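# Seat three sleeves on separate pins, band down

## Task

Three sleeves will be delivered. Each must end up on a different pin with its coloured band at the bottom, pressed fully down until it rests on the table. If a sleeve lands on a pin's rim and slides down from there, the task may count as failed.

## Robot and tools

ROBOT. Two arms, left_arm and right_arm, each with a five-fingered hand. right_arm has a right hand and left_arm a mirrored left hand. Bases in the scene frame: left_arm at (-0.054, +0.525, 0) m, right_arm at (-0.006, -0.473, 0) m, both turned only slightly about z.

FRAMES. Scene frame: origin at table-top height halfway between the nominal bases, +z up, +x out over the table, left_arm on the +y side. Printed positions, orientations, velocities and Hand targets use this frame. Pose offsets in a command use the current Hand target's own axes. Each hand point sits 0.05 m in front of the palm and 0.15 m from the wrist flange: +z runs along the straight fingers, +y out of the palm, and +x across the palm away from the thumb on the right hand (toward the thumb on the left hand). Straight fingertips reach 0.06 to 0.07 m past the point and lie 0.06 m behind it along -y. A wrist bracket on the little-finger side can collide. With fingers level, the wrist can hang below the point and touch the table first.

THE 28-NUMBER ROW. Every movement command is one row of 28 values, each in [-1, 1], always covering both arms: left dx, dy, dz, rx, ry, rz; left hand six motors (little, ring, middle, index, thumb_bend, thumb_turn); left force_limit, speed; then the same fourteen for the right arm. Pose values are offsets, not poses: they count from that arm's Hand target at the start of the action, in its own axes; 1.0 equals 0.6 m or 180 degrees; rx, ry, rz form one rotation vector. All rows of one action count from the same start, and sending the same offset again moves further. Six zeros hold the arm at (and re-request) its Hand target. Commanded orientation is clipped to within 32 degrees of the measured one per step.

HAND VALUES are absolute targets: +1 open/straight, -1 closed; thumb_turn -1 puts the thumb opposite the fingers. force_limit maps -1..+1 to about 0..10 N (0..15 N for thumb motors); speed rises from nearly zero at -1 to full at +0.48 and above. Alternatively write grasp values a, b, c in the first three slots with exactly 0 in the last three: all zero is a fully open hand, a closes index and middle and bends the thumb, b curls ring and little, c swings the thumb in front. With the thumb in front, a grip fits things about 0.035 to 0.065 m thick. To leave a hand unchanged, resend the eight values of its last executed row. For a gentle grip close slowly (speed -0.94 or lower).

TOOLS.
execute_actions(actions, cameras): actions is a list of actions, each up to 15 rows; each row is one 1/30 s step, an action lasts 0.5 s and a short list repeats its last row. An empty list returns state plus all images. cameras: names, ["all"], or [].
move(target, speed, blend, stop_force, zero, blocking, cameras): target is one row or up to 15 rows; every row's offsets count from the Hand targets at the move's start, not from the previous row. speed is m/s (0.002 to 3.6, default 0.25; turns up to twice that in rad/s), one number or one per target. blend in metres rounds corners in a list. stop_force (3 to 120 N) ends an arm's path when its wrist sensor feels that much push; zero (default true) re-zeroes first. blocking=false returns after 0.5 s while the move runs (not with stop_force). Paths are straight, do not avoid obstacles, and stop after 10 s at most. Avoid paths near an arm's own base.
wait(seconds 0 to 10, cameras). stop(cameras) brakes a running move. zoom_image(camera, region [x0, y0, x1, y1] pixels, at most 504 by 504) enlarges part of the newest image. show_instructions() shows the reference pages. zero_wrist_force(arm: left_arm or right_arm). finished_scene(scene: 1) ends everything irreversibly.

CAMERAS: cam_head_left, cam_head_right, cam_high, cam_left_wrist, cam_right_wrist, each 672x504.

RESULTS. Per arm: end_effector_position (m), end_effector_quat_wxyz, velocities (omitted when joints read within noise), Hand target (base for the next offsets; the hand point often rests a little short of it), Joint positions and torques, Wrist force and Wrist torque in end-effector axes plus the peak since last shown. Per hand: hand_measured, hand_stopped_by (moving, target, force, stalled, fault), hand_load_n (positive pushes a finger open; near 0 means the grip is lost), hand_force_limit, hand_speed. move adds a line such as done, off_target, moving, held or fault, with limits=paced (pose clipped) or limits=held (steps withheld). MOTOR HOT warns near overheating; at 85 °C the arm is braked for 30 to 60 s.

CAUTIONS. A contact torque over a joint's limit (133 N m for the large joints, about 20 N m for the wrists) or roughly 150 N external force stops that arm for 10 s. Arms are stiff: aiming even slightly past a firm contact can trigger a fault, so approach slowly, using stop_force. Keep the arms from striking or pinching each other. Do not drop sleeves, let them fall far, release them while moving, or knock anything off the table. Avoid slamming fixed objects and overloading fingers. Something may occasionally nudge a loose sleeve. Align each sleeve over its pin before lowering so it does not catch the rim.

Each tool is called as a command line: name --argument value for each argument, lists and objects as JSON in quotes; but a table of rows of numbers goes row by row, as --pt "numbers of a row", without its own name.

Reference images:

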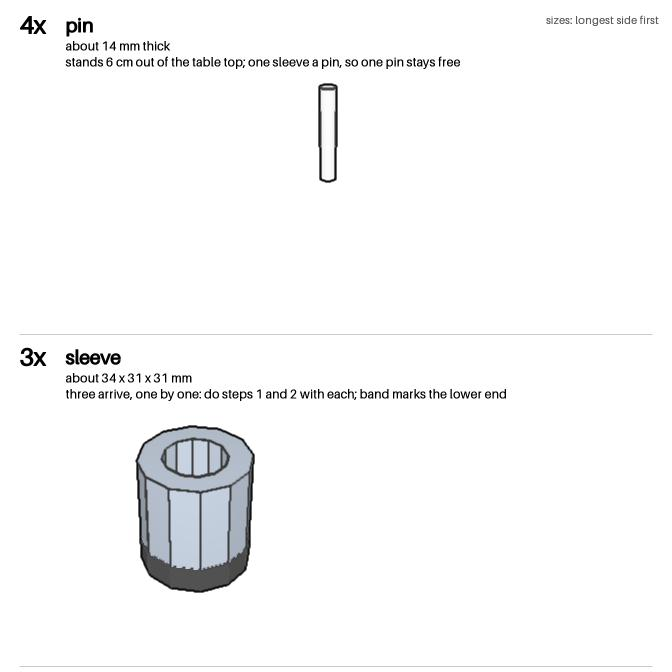

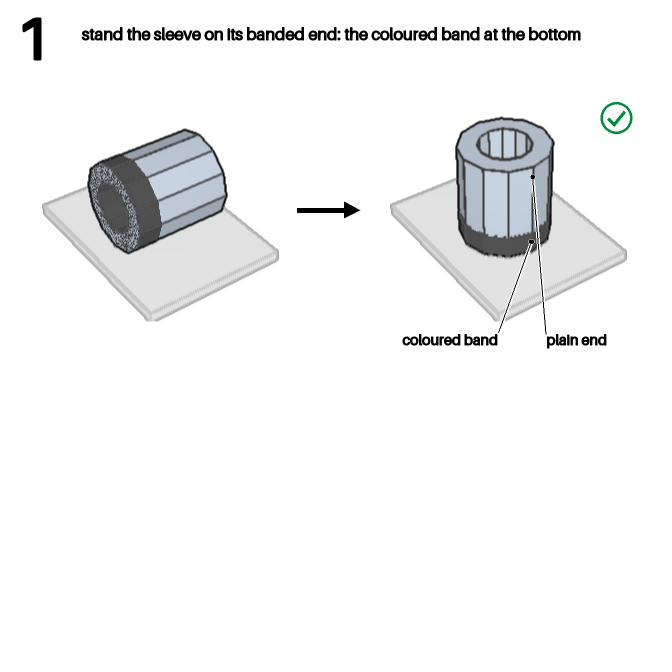

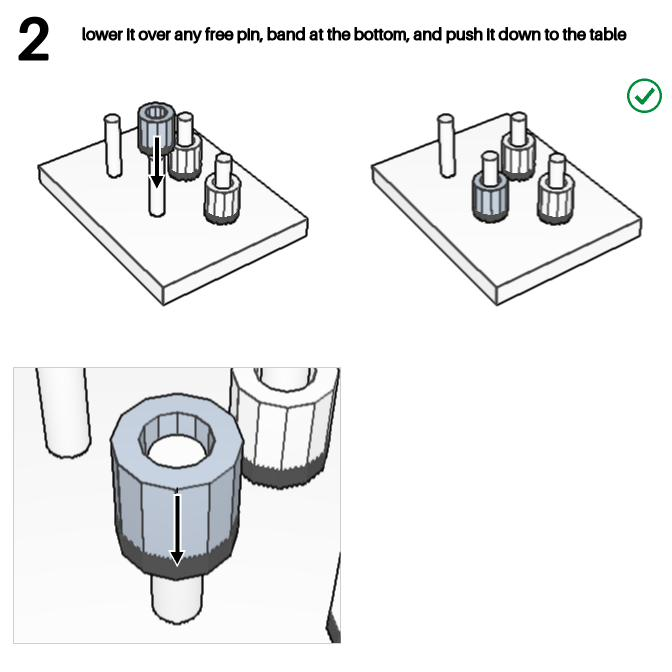

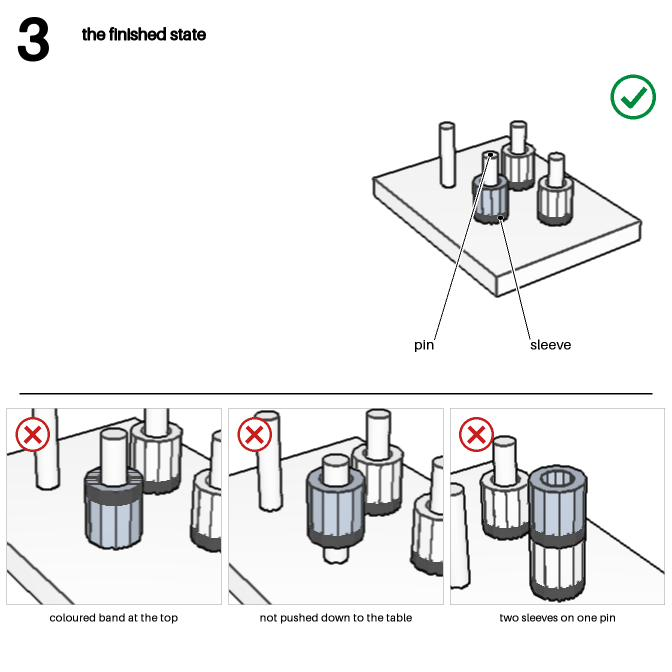

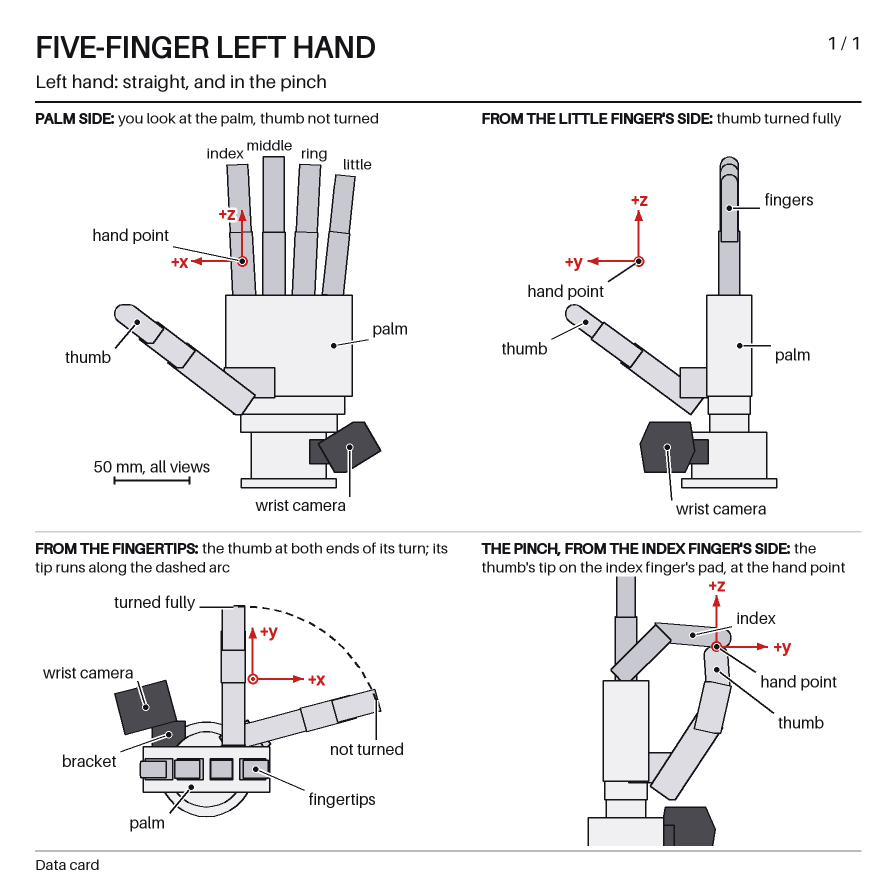

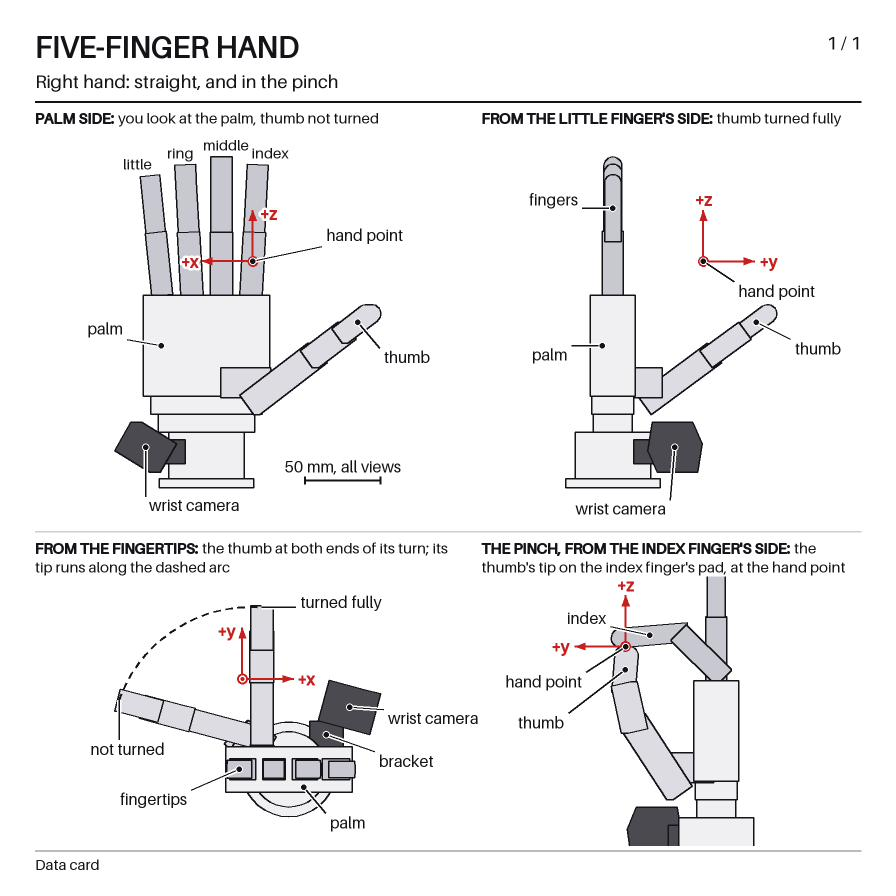

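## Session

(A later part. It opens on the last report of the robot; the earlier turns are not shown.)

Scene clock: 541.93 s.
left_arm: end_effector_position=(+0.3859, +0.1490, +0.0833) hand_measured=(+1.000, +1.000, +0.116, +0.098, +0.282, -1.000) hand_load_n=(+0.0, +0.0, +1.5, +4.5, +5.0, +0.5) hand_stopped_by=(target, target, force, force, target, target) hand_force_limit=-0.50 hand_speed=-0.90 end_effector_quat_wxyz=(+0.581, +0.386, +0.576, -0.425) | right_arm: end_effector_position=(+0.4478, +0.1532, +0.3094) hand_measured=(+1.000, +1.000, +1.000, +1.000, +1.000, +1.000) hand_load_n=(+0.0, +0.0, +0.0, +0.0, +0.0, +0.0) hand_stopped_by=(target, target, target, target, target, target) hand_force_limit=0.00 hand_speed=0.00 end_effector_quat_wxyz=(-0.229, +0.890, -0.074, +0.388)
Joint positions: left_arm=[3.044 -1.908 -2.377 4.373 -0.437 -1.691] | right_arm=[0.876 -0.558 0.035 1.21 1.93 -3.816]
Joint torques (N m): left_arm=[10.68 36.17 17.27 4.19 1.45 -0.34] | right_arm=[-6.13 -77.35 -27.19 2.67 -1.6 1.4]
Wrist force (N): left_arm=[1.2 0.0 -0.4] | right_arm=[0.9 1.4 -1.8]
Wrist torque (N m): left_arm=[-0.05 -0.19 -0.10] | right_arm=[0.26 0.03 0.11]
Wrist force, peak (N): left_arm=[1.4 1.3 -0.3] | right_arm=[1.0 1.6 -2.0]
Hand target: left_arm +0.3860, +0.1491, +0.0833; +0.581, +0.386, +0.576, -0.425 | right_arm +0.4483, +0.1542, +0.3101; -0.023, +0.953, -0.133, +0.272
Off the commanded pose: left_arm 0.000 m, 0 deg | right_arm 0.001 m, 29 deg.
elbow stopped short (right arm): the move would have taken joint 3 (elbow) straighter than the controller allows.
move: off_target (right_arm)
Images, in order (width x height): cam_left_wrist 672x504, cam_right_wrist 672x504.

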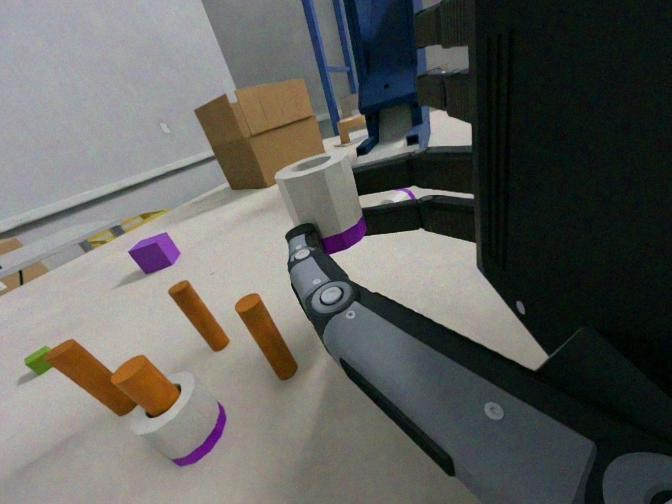

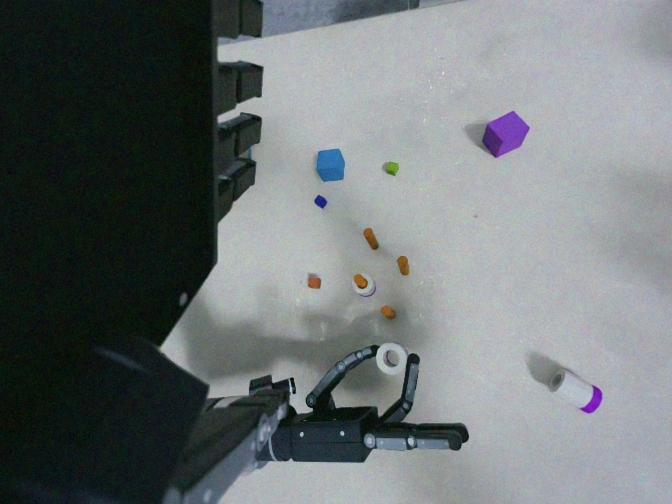

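zoom_image --camera "cam_right_wrist" --region '[364, 330, 420, 386]'

Scaled by 9.000 from the camera's 672x504 image, which has a finer 960x720 frame.

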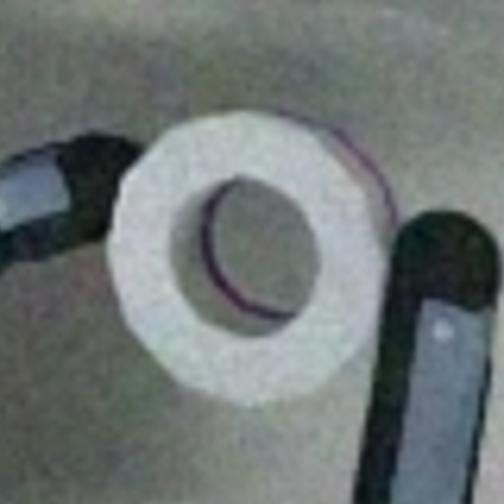

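move --pt "-0.0037 0.0847 -0.0055 0 0 0.010 1 1 -0.3 -0.3 0.28 -1 -0.5 -0.9 0 0 0 0 0 0 1 1 1 1 1 1 0 0" --speed 0.12 --cameras '["cam_right_wrist"]'

zoom_image --camera "cam_right_wrist" --region '[362, 286, 418, 342]'

Scene clock: 555.73 s.
left_arm: end_effector_position=(+0.4327, +0.1696, +0.0833) hand_measured=(+1.000, +1.000, +0.116, +0.098, +0.282, -1.000) hand_load_n=(+0.0, +0.0, +1.5, +4.5, +5.0, +0.5) hand_stopped_by=(target, target, force, force, target, target) hand_force_limit=-0.50 hand_speed=-0.90 end_effector_quat_wxyz=(+0.588, +0.395, +0.570, -0.416) | right_arm: end_effector_position=(+0.4478, +0.1532, +0.3094) hand_measured=(+1.000, +1.000, +1.000, +1.000, +1.000, +1.000) hand_load_n=(+0.0, +0.0, +0.0, +0.0, +0.0, +0.0) hand_stopped_by=(target, target, target, target, target, target) hand_force_limit=0.00 hand_speed=0.00 end_effector_quat_wxyz=(-0.229, +0.890, -0.074, +0.388)
Joint positions: left_arm=[3.112 -1.962 -2.287 4.352 -0.37 -1.676] | right_arm=[0.876 -0.558 0.035 1.21 1.93 -3.816]
Joint torques (N m): left_arm=[-10.01 39.72 7.4 3.59 -1.66 -0.94] | right_arm=[-6.64 -77.5 -26.92 2.66 -1.51 1.47]
Wrist force (N): left_arm=[0.8 0.3 -0.2] | right_arm=[1.1 1.6 -1.7]
Wrist torque (N m): left_arm=[0.01 -0.13 -0.14] | right_arm=[0.30 0.02 0.12]
Wrist force, peak (N): left_arm=[1.0 1.5 -0.2] | right_arm=[1.2 1.7 -2.0]
Hand target: left_arm +0.4327, +0.1695, +0.0833; +0.588, +0.395, +0.570, -0.416 | right_arm +0.4483, +0.1542, +0.3101; -0.023, +0.953, -0.133, +0.272
Off the commanded pose: left_arm 0.000 m, 0 deg | right_arm 0.001 m, 29 deg.
elbow stopped short (right arm): the move would have taken joint 3 (elbow) straighter than the controller allows.
move: off_target (right_arm)
Images, in order (width x height): cam_right_wrist 672x504.

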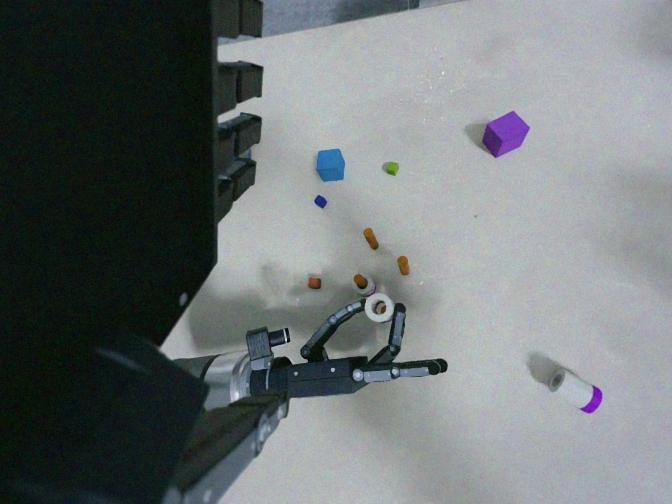

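Scaled by 9.000 from the camera's 672x504 image, which has a finer 960x720 frame.

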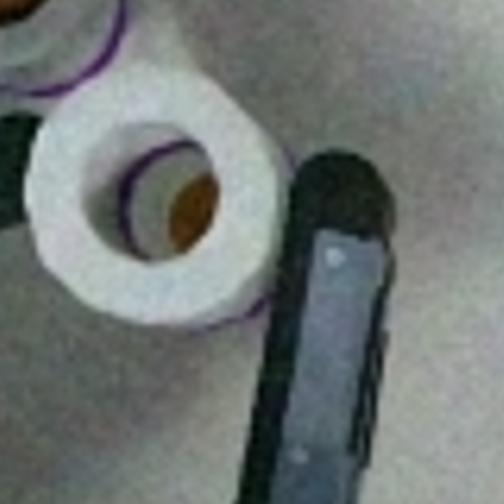

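move --pt "0.0251 -0.0006 0.0014 0 0 0 1 1 -0.3 -0.3 0.28 -1 -0.5 -0.9 0 0 0 0 0 0 1 1 1 1 1 1 0 0" --speed 0.06 --cameras '["cam_right_wrist"]'

zoom_image --camera "cam_right_wrist" --region '[362, 286, 402, 326]'

Scene clock: 561.27 s.
left_arm: end_effector_position=(+0.4327, +0.1680, +0.0683) hand_measured=(+1.000, +1.000, +0.116, +0.098, +0.282, -1.000) hand_load_n=(+0.0, +0.0, +1.5, +4.5, +5.0, +0.5) hand_stopped_by=(target, target, force, force, target, target) hand_force_limit=-0.50 hand_speed=-0.90 end_effector_quat_wxyz=(+0.588, +0.395, +0.570, -0.416) | right_arm: end_effector_position=(+0.4478, +0.1532, +0.3094) hand_measured=(+1.000, +1.000, +1.000, +1.000, +1.000, +1.000) hand_load_n=(+0.0, +0.0, +0.0, +0.0, +0.0, +0.0) hand_stopped_by=(target, target, target, target, target, target) hand_force_limit=0.00 hand_speed=0.00 end_effector_quat_wxyz=(-0.229, +0.890, -0.074, +0.388)
Joint positions: left_arm=[3.108 -2.005 -2.29 4.397 -0.374 -1.675] | right_arm=[0.876 -0.558 0.035 1.21 1.93 -3.816]
Joint torques (N m): left_arm=[-4.38 44.26 2.13 -1.77 -0.79 -1.01] | right_arm=[-6.58 -77.92 -26.86 2.67 -1.49 1.49]
Wrist force (N): left_arm=[0.8 0.2 0.0] | right_arm=[0.8 1.4 -1.8]
Wrist torque (N m): left_arm=[-0.02 -0.10 -0.16] | right_arm=[0.26 0.05 0.10]
Wrist force, peak (N): left_arm=[1.3 0.2 -0.2] | right_arm=[1.1 1.4 -2.1]
Hand target: left_arm +0.4327, +0.1681, +0.0683; +0.588, +0.395, +0.570, -0.416 | right_arm +0.4483, +0.1542, +0.3101; -0.023, +0.953, -0.133, +0.272
Off the commanded pose: left_arm 0.000 m, 0 deg | right_arm 0.001 m, 29 deg.
elbow stopped short (right arm): the move would have taken joint 3 (elbow) straighter than the controller allows.
move: off_target (right_arm)
Images, in order (width x height): cam_right_wrist 672x504.

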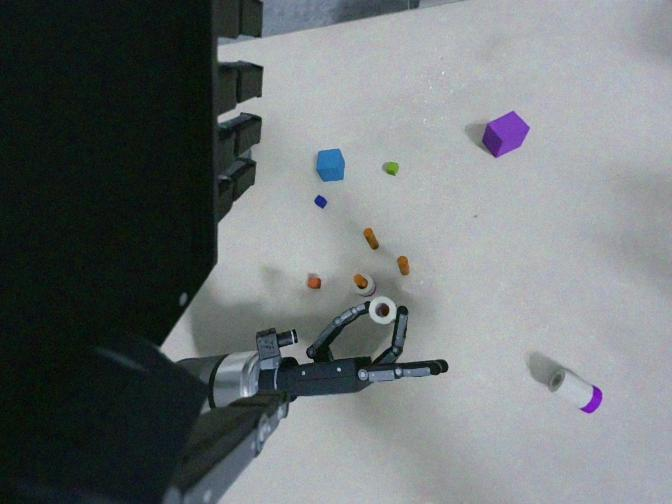

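Scaled by 12.600 from the camera's 672x504 image, which has a finer 960x720 frame.

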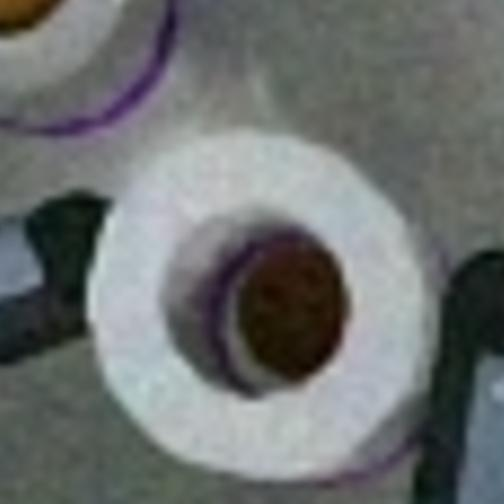

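zoom_image --camera "cam_right_wrist" --region '[373, 300, 393, 320]'

Scaled by 25.200 from the camera's 672x504 image, which has a finer 960x720 frame.

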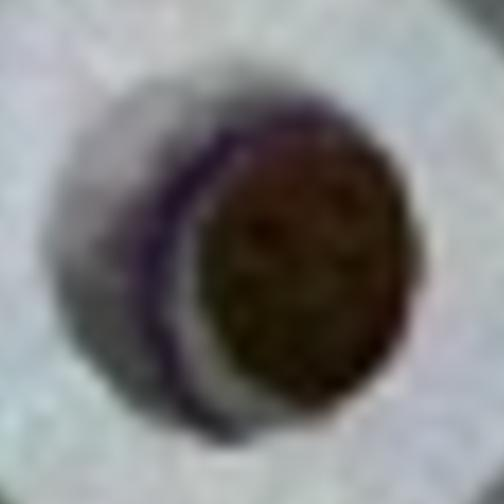

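move --pt "0.0098 0.0026 -0.0025 0 0.006 0 1 1 -0.3 -0.3 0.28 -1 -0.5 -0.9 0 0 0 0 0 0 1 1 1 1 1 1 0 0" --speed 0.03 --stop_force 3 --cameras '["cam_right_wrist"]'

zoom_image --camera "cam_right_wrist" --region '[370, 297, 395, 322]'

Scene clock: 577.17 s.
left_arm: end_effector_position=(+0.4337, +0.1698, +0.0624) hand_measured=(+1.000, +1.000, +0.116, +0.098, +0.282, -1.000) hand_load_n=(+0.0, +0.0, +1.5, +4.5, +5.0, +0.5) hand_stopped_by=(target, target, force, force, target, target) hand_force_limit=-0.50 hand_speed=-0.90 end_effector_quat_wxyz=(+0.582, +0.399, +0.576, -0.412) | right_arm: end_effector_position=(+0.4478, +0.1532, +0.3094) hand_measured=(+1.000, +1.000, +1.000, +1.000, +1.000, +1.000) hand_load_n=(+0.0, +0.0, +0.0, -0.5, +0.0, +0.0) hand_stopped_by=(target, target, target, target, target, target) hand_force_limit=0.00 hand_speed=0.00 end_effector_quat_wxyz=(-0.229, +0.890, -0.074, +0.388)
Joint positions: left_arm=[3.112 -2.015 -2.274 4.34 -0.368 -1.628] | right_arm=[0.876 -0.558 0.035 1.21 1.93 -3.816]
Joint torques (N m): left_arm=[-10.32 44.75 1.16 3.81 -2.13 -0.95] | right_arm=[-5.73 -78.26 -26.72 2.73 -1.53 1.48]
Wrist force (N): left_arm=[0.6 0.1 -0.1] | right_arm=[0.8 1.5 -1.7]
Wrist torque (N m): left_arm=[-0.02 -0.08 -0.16] | right_arm=[0.28 0.05 0.10]
Wrist force, peak (N): left_arm=[1.2 0.1 -0.3] | right_arm=[1.4 1.4 -2.1]
Hand target: left_arm +0.4337, +0.1698, +0.0624; +0.582, +0.399, +0.576, -0.412 | right_arm +0.4483, +0.1542, +0.3101; -0.023, +0.953, -0.133, +0.272
Off the commanded pose: left_arm 0.000 m, 0 deg | right_arm 0.001 m, 29 deg.
elbow stopped short (right arm): the move would have taken joint 3 (elbow) straighter than the controller allows.
move: off_target (right_arm)
Images, in order (width x height): cam_right_wrist 672x504.

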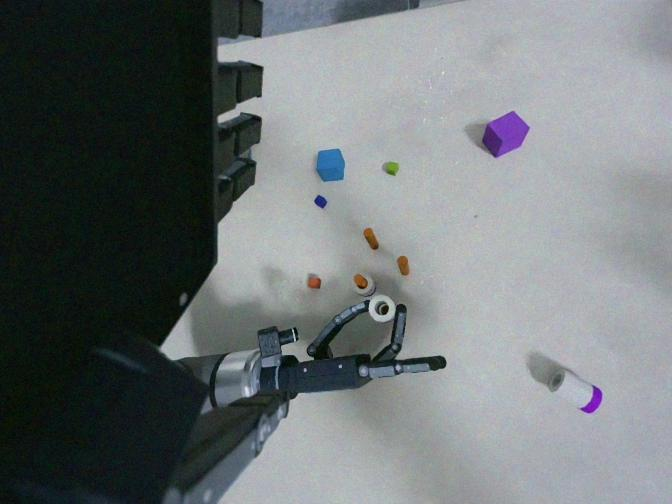

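Scaled by 20.160 from the camera's 672x504 image, which has a finer 960x720 frame.

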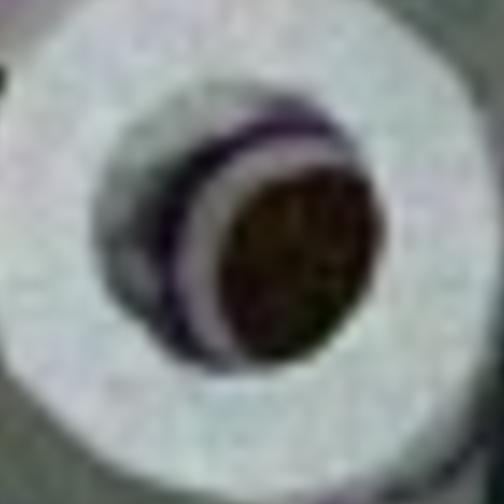

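move --pt "0.0233 0 0.0005 0 0 0 1 1 -0.3 -0.3 0.28 -1 -0.5 -0.9 0 0 0 0 0 0 1 1 1 1 1 1 0 0" --speed 0.02 --stop_force 3 --cameras '["cam_right_wrist","cam_left_wrist"]'

zoom_image --camera "cam_right_wrist" --region '[370, 297, 395, 322]'

zoom_image --camera "cam_left_wrist" --region '[240, 130, 400, 300]'

Scene clock: 585.80 s.
left_arm: end_effector_position=(+0.4337, +0.1692, +0.0484) hand_measured=(+1.000, +1.000, +0.116, +0.098, +0.282, -1.000) hand_load_n=(+0.0, +0.0, +1.5, +4.5, +5.0, +0.5) hand_stopped_by=(target, target, force, force, target, target) hand_force_limit=-0.50 hand_speed=-0.90 end_effector_quat_wxyz=(+0.582, +0.399, +0.576, -0.412) | right_arm: end_effector_position=(+0.4478, +0.1532, +0.3094) hand_measured=(+1.000, +1.000, +1.000, +1.000, +1.000, +1.000) hand_load_n=(+0.0, +0.0, +0.0, +0.0, +0.0, +0.0) hand_stopped_by=(target, target, target, target, target, target) hand_force_limit=0.00 hand_speed=0.00 end_effector_quat_wxyz=(-0.229, +0.890, -0.074, +0.388)
Joint positions: left_arm=[3.11 -2.055 -2.276 4.381 -0.37 -1.627] | right_arm=[0.876 -0.558 0.035 1.21 1.93 -3.816]
Joint torques (N m): left_arm=[-8.03 45.74 1.22 -2.05 -0.93 -1.11] | right_arm=[-6.28 -77.73 -27.33 2.69 -1.6 1.28]
Wrist force (N): left_arm=[1.1 0.5 -0.2] | right_arm=[1.0 1.3 -1.9]
Wrist torque (N m): left_arm=[0.05 -0.17 -0.12] | right_arm=[0.25 0.02 0.12]
Wrist force, peak (N): left_arm=[1.2 0.6 -0.5] | right_arm=[1.1 1.6 -1.9]
Hand target: left_arm +0.4337, +0.1692, +0.0484; +0.582, +0.399, +0.576, -0.412 | right_arm +0.4483, +0.1542, +0.3101; -0.023, +0.953, -0.133, +0.272
Off the commanded pose: left_arm 0.000 m, 0 deg | right_arm 0.001 m, 29 deg.
elbow stopped short (right arm): the move would have taken joint 3 (elbow) straighter than the controller allows.
move: off_target (right_arm)
Images, in order (width x height): cam_left_wrist 672x504, cam_right_wrist 672x504.

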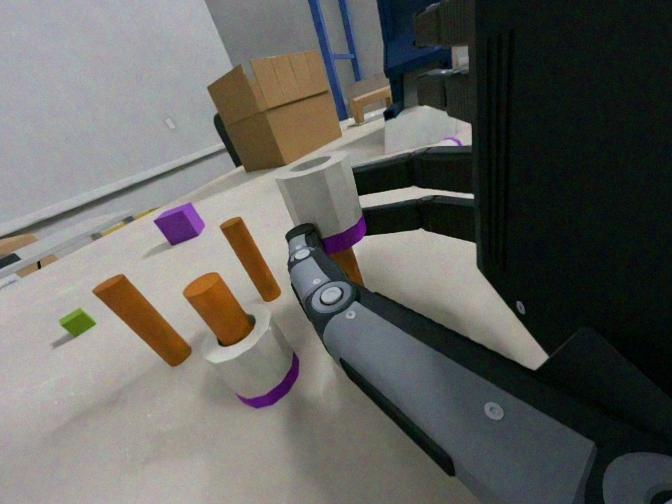

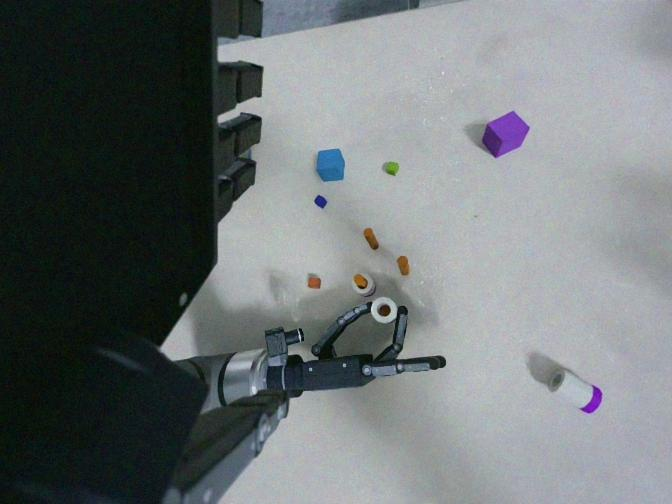

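Scaled by 20.160 from the camera's 672x504 image, which has a finer 960x720 frame.

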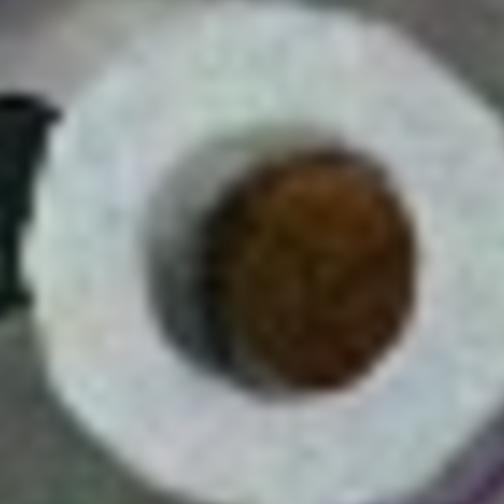

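Scaled by 2.965 from the camera's 672x504 image, which has a finer 960x720 frame.

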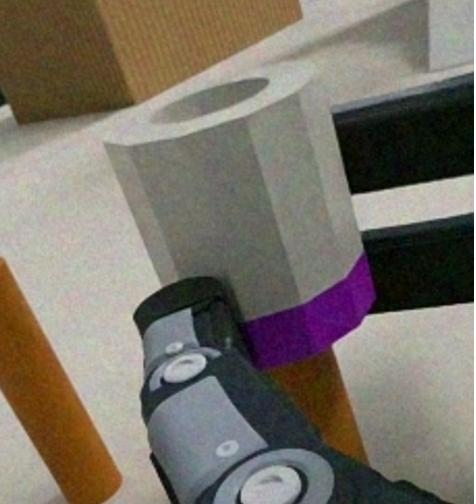

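move --pt "0.0182 0 0.0003 0 0 0 1 1 -0.3 -0.3 0.28 -1 -0.5 -0.9 0 0 0 0 0 0 1 1 1 1 1 1 0 0" --speed 0.03 --stop_force 3 --cameras '["cam_left_wrist","cam_high","cam_head_left"]'

Scene clock: 590.30 s.
left_arm: end_effector_position=(+0.4337, +0.1688, +0.0375) hand_measured=(+1.000, +1.000, +0.116, +0.098, +0.282, -1.000) hand_load_n=(+0.0, +0.0, +1.5, +4.5, +4.5, +0.5) hand_stopped_by=(target, target, force, force, target, target) hand_force_limit=-0.50 hand_speed=-0.90 end_effector_quat_wxyz=(+0.582, +0.399, +0.576, -0.412) | right_arm: end_effector_position=(+0.4478, +0.1532, +0.3094) hand_measured=(+1.000, +1.000, +1.000, +1.000, +1.000, +1.000) hand_load_n=(+0.0, +0.0, +0.0, +0.0, +0.0, +0.0) hand_stopped_by=(target, target, target, target, target, target) hand_force_limit=0.00 hand_speed=0.00 end_effector_quat_wxyz=(-0.229, +0.890, -0.074, +0.388)
Joint positions: left_arm=[3.109 -2.086 -2.276 4.412 -0.371 -1.627] | right_arm=[0.876 -0.558 0.035 1.21 1.93 -3.816]
Joint torques (N m): left_arm=[-11.02 46.26 -0.26 -1.99 -1.16 -0.97] | right_arm=[-6.41 -77.56 -27.55 2.62 -1.52 1.26]
Wrist force (N): left_arm=[1.2 0.3 0.0] | right_arm=[0.9 1.4 -1.9]
Wrist torque (N m): left_arm=[0.03 -0.17 -0.10] | right_arm=[0.27 0.05 0.11]
Wrist force, peak (N): left_arm=[1.6 0.3 -0.1] | right_arm=[1.1 1.4 -2.2]
Hand target: left_arm +0.4337, +0.1688, +0.0375; +0.582, +0.399, +0.576, -0.412 | right_arm +0.4483, +0.1542, +0.3101; -0.023, +0.953, -0.133, +0.272
Off the commanded pose: left_arm 0.000 m, 0 deg | right_arm 0.001 m, 29 deg.
elbow stopped short (right arm): the move would have taken joint 3 (elbow) straighter than the controller allows.
move: off_target (right_arm)
Images, in order (width x height): cam_head_left 672x504, cam_high 672x504, cam_left_wrist 672x504.

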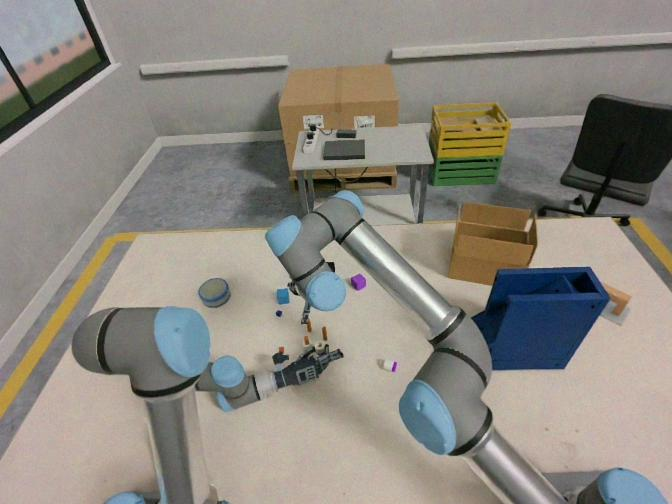

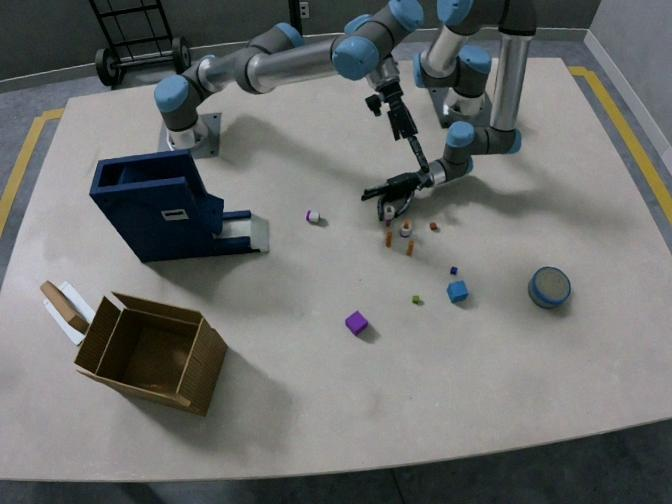

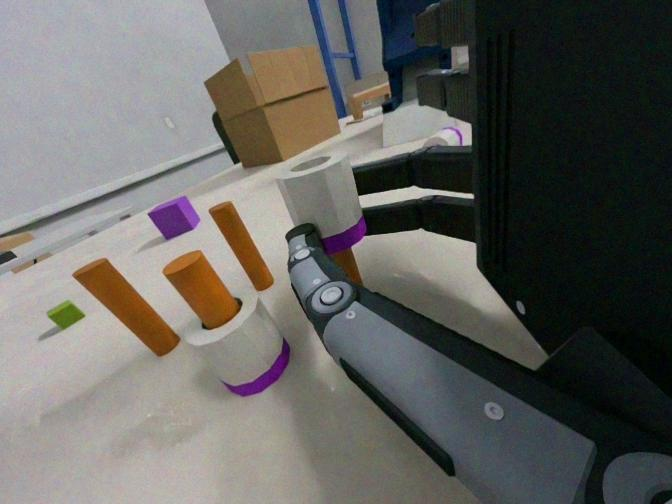

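move --pt "0 0 0 0 0 0 1 1 0.18 0.16 0.28 -1 -0.5 -0.995 0 0 0 0 0 0 1 1 1 1 1 1 0 0"

wait --seconds 2 --cameras '["cam_left_wrist", "cam_right_wrist"]'

Scene clock: 593.17 s.
left_arm: end_effector_position=(+0.4337, +0.1688, +0.0375) hand_measured=(+1.000, +1.000, +0.124, +0.104, +0.282, -1.000) hand_load_n=(+0.0, +0.0, +0.0, +2.5, +3.0, +0.0) hand_stopped_by=(target, target, moving, moving, target, target) hand_force_limit=-0.50 hand_speed=-0.99 end_effector_quat_wxyz=(+0.582, +0.399, +0.576, -0.412) | right_arm: end_effector_position=(+0.4478, +0.1532, +0.3094) hand_measured=(+1.000, +1.000, +1.000, +1.000, +1.000, +1.000) hand_load_n=(+0.0, +0.0, +0.0, +0.0, +0.0, +0.0) hand_stopped_by=(target, target, target, target, target, target) hand_force_limit=0.00 hand_speed=0.00 end_effector_quat_wxyz=(-0.229, +0.890, -0.074, +0.388)
Joint positions: left_arm=[3.109 -2.086 -2.276 4.412 -0.371 -1.627] | right_arm=[0.876 -0.558 0.035 1.21 1.93 -3.816]
Joint torques (N m): left_arm=[-5.42 45.63 -0.3 -1.98 1.41 -0.6] | right_arm=[-5.87 -77.67 -26.61 2.56 -1.56 1.33]
Wrist force (N): left_arm=[0.7 0.9 -0.8] | right_arm=[1.0 1.5 -1.7]
Wrist torque (N m): left_arm=[0.07 -0.19 -0.12] | right_arm=[0.27 0.03 0.11]
Wrist force, peak (N): left_arm=[1.4 0.6 -0.1] | right_arm=[0.9 1.3 -2.2]
Hand target: left_arm +0.4337, +0.1688, +0.0375; +0.582, +0.399, +0.576, -0.412 | right_arm +0.4483, +0.1542, +0.3101; -0.023, +0.953, -0.133, +0.272
Off the commanded pose: left_arm 0.000 m, 0 deg | right_arm 0.001 m, 29 deg.
elbow stopped short (right arm): the move would have taken joint 3 (elbow) straighter than the controller allows.
move: off_target (right_arm)

Scene clock: 595.17 s.
left_arm: end_effector_position=(+0.4337, +0.1688, +0.0375) hand_measured=(+1.000, +1.000, +0.164, +0.146, +0.280, -1.000) hand_load_n=(+0.0, +0.0, +0.0, +0.0, +0.5, +0.5) hand_stopped_by=(target, target, moving, moving, target, target) hand_force_limit=-0.50 hand_speed=-0.99 end_effector_quat_wxyz=(+0.582, +0.399, +0.576, -0.412) | right_arm: end_effector_position=(+0.4478, +0.1532, +0.3094) hand_measured=(+1.000, +1.000, +1.000, +1.000, +1.000, +1.000) hand_load_n=(+0.0, +0.0, +0.0, +0.0, +0.0, +0.0) hand_stopped_by=(target, target, target, target, target, target) hand_force_limit=0.00 hand_speed=0.00 end_effector_quat_wxyz=(-0.229, +0.890, -0.074, +0.388)
Joint positions: left_arm=[3.109 -2.086 -2.276 4.412 -0.371 -1.627] | right_arm=[0.876 -0.558 0.035 1.21 1.93 -3.816]
Joint torques (N m): left_arm=[-1.72 43.61 0.29 -1.97 1.45 -0.25] | right_arm=[-6.3 -77.28 -27.04 2.66 -1.64 1.26]
Wrist force (N): left_arm=[1.3 0.5 -1.0] | right_arm=[1.1 1.2 -1.7]
Wrist torque (N m): left_arm=[0.04 -0.18 -0.11] | right_arm=[0.23 0.01 0.11]
Wrist force, peak (N): left_arm=[1.2 1.0 -1.4] | right_arm=[1.1 1.5 -2.1]
Hand target: left_arm +0.4337, +0.1688, +0.0375; +0.582, +0.399, +0.576, -0.412 | right_arm +0.4483, +0.1542, +0.3101; -0.023, +0.953, -0.133, +0.272
Off the commanded pose: left_arm 0.000 m, 0 deg | right_arm 0.001 m, 29 deg.
wait: 2.00 s; at rest by 0.17 s
Images, in order (width x height): cam_left_wrist 672x504, cam_right_wrist 672x504.

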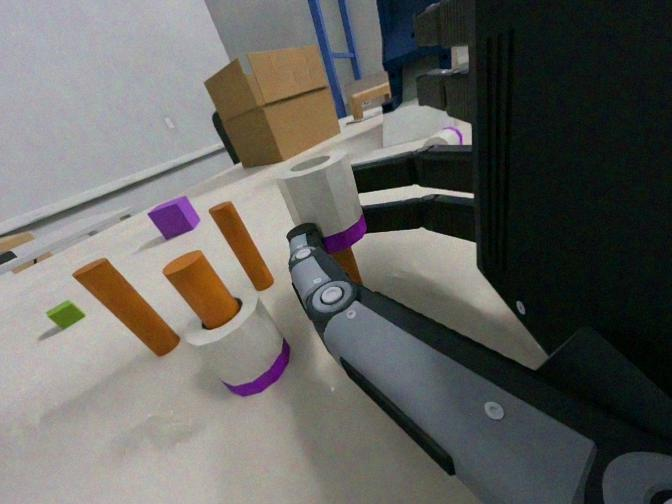

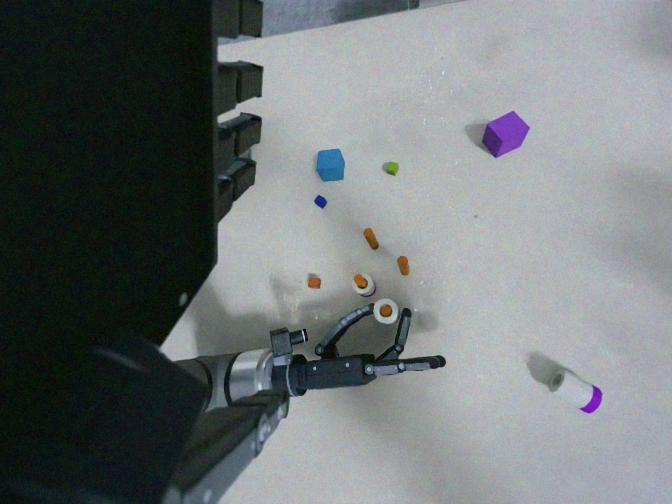

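move --pt "0 0 -0.0035 0 0 0 1 1 0.18 0.16 0.28 -1 -0.5 -0.995 0 0 0 0 0 0 1 1 1 1 1 1 0 0" --speed 0.004 --cameras '["cam_left_wrist", "cam_right_wrist"]'

Scene clock: 599.67 s.
left_arm: end_effector_position=(+0.4330, +0.1708, +0.0374) hand_measured=(+1.000, +1.000, +0.180, +0.160, +0.280, -1.000) hand_load_n=(+0.0, +0.0, +0.0, +0.0, +0.0, +0.0) hand_stopped_by=(target, target, target, target, target, target) hand_force_limit=-0.50 hand_speed=-0.99 end_effector_quat_wxyz=(+0.582, +0.399, +0.576, -0.412) | right_arm: end_effector_position=(+0.4478, +0.1532, +0.3094) hand_measured=(+1.000, +1.000, +1.000, +1.000, +1.000, +1.000) hand_load_n=(+0.0, +0.0, +0.0, +0.0, +0.0, +0.0) hand_stopped_by=(target, target, target, target, target, target) hand_force_limit=0.00 hand_speed=0.00 end_effector_quat_wxyz=(-0.229, +0.890, -0.074, +0.388)
Joint positions: left_arm=[3.115 -2.085 -2.28 4.416 -0.366 -1.628] | right_arm=[0.876 -0.558 0.035 1.21 1.93 -3.816]
Joint torques (N m): left_arm=[4.32 43.46 3.18 3.48 0.89 -0.91] | right_arm=[-6.58 -77.16 -26.77 2.65 -1.48 1.27]
Wrist force (N): left_arm=[0.9 0.5 -0.2] | right_arm=[0.9 1.4 -1.6]
Wrist torque (N m): left_arm=[0.06 -0.17 -0.11] | right_arm=[0.25 0.04 0.11]
Wrist force, peak (N): left_arm=[1.4 0.8 -0.9] | right_arm=[1.0 1.5 -2.2]
Hand target: left_arm +0.4330, +0.1708, +0.0375; +0.582, +0.399, +0.576, -0.412 | right_arm +0.4483, +0.1542, +0.3101; -0.023, +0.953, -0.133, +0.272
Off the commanded pose: left_arm 0.000 m, 0 deg | right_arm 0.001 m, 29 deg.
elbow stopped short (right arm): the move would have taken joint 3 (elbow) straighter than the controller allows.
move: off_target (right_arm)
Images, in order (width x height): cam_left_wrist 672x504, cam_right_wrist 672x504.

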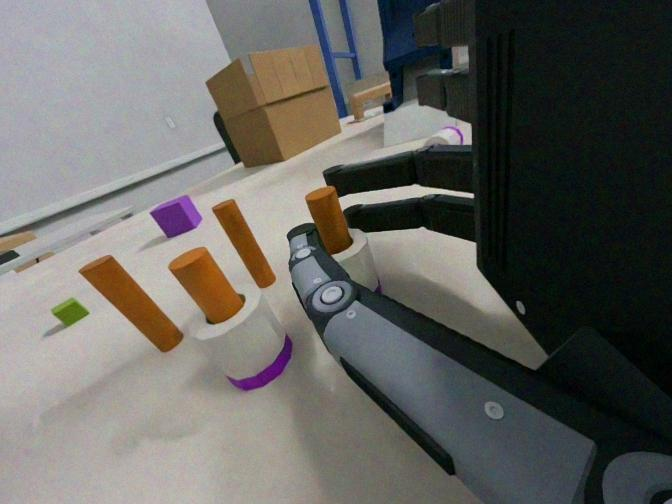

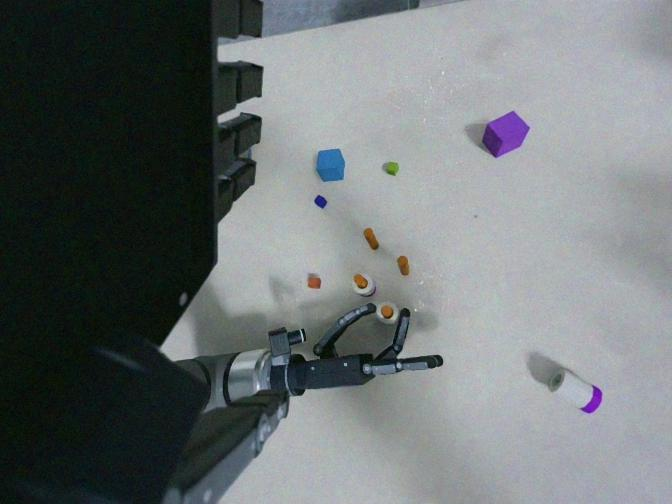

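move --pt "0 0 0 0 0 0 1 1 0.7 0.55 0.5 -1 0 -0.6 0 0 0 0 0 0 1 1 1 1 1 1 0 0" --pt "-0.1624 -0.0016 0.0029 0 0 0 1 1 0.7 0.55 0.5 -1 0 -0.6 0 0 0 0 0 0 1 1 1 1 1 1 0 0" --pt "-0.1587 -0.0853 0.1693 0 0 0 1 1 0.7 0.55 0.5 -1 0 -0.6 0 0 0 0 0 0 1 1 1 1 1 1 0 0" --pt "-0.113 -0.2008 0.341 -0.3259 -0.1123 -0.5114 1 1 0.7 0.55 0.5 -1 0 -0.6 0 0 0 0 0 0 1 1 1 1 1 1 0 0" --speed '[0.2,0.2,0.3,0.4]' --blend '[0,0.015,0.03,0]' --cameras '["all"]'

Scene clock: 621.10 s.
left_arm: end_effector_position=(+0.3979, -0.0274, +0.1174) hand_measured=(+1.000, +1.000, +0.700, +0.550, +0.500, -1.000) hand_load_n=(+0.0, +0.0, +0.0, +0.0, +0.0, +0.5) hand_stopped_by=(target, target, target, target, target, target) hand_force_limit=0.00 hand_speed=-0.60 end_effector_quat_wxyz=(+0.430, -0.246, +0.724, -0.479) | right_arm: end_effector_position=(+0.4478, +0.1532, +0.3094) hand_measured=(+1.000, +1.000, +1.000, +1.000, +1.000, +1.000) hand_load_n=(+0.0, +0.0, +0.0, +0.0, +0.0, +0.0) hand_stopped_by=(target, target, target, target, target, target) hand_force_limit=0.00 hand_speed=0.00 end_effector_quat_wxyz=(-0.229, +0.890, -0.074, +0.388)
Joint positions: left_arm=[2.352 -2.002 -1.746 3.571 -1.835 -2.784] | right_arm=[0.876 -0.558 0.035 1.21 1.93 -3.816]
Joint torques (N m): left_arm=[9.93 57.2 13.78 3.28 1.41 -1.12] | right_arm=[-6.19 -77.16 -27.01 2.72 -1.4 1.23]
Wrist force (N): left_arm=[-0.4 0.3 -0.3] | right_arm=[0.8 1.5 -2.0]
Wrist torque (N m): left_arm=[0.04 0.03 -0.14] | right_arm=[0.29 0.06 0.11]
Wrist force, peak (N): left_arm=[-0.6 2.4 -1.4] | right_arm=[1.0 1.7 -2.1]
Hand target: left_arm +0.3980, -0.0274, +0.1174; +0.430, -0.246, +0.724, -0.479 (not the last commanded pose) | right_arm +0.4483, +0.1542, +0.3101; -0.023, +0.953, -0.133, +0.272
Off the commanded pose: left_arm 0.035 m, 31 deg | right_arm 0.001 m, 29 deg.
elbow stopped short (right arm): the move would have taken joint 3 (elbow) straighter than the controller allows.
move: held (left_arm; a check stopped the path), off_target (right_arm); path passed 3 of 4 targets; limits=held
pose unreachable (left arm): on one or more control steps of this call, first in action 0 (counted from 0), this arm could not follow its commanded pose, so it was not sent that pose on those steps. It may still have moved: this result reports where it is.
cause: moving toward the commanded pose would bring a part of the arm too close to another arm (a part of this arm just beyond joint 3 (elbow) and a part of the right arm just beyond its joint 6 (wrist 3), 11 mm apart when this arm was first held).

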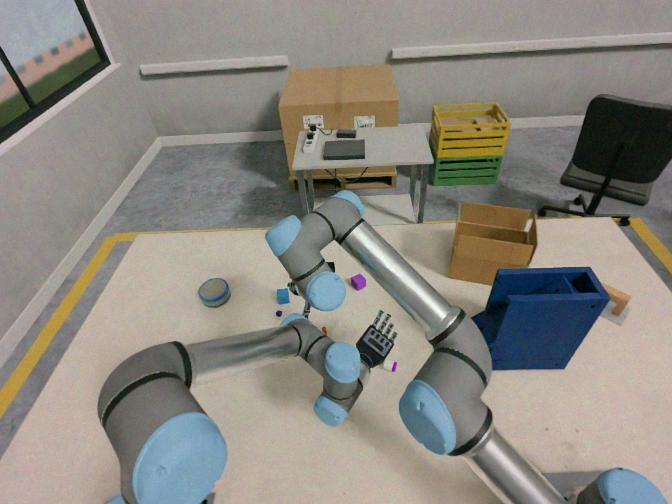

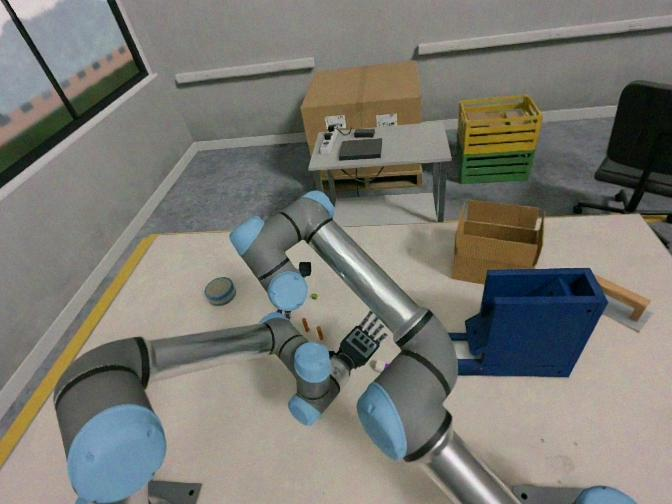

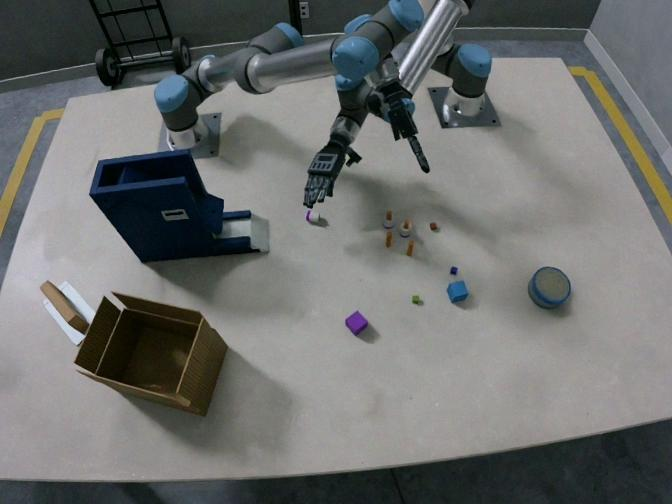

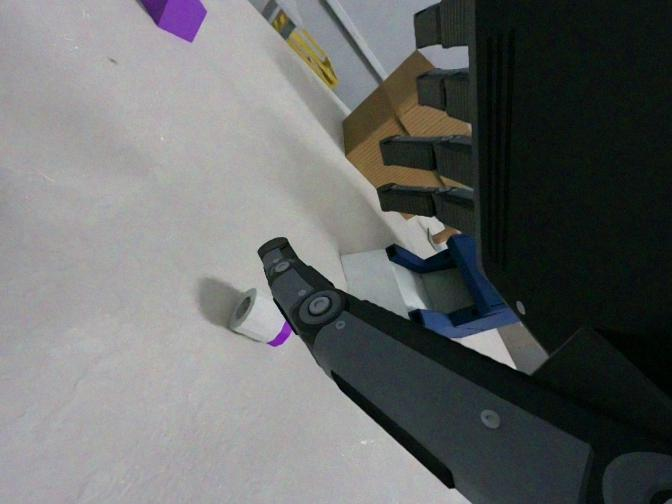

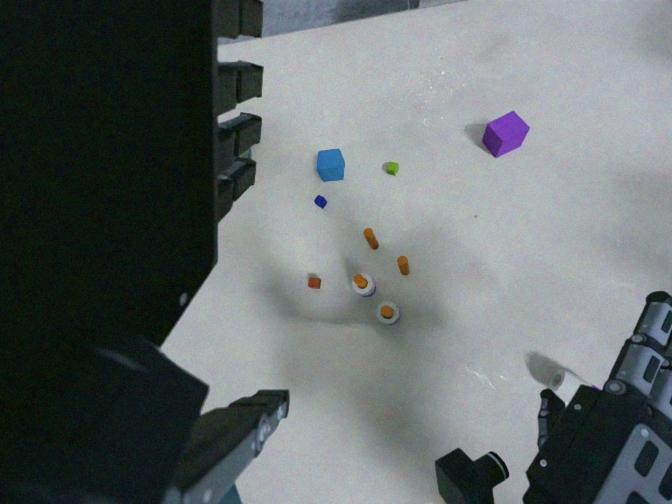

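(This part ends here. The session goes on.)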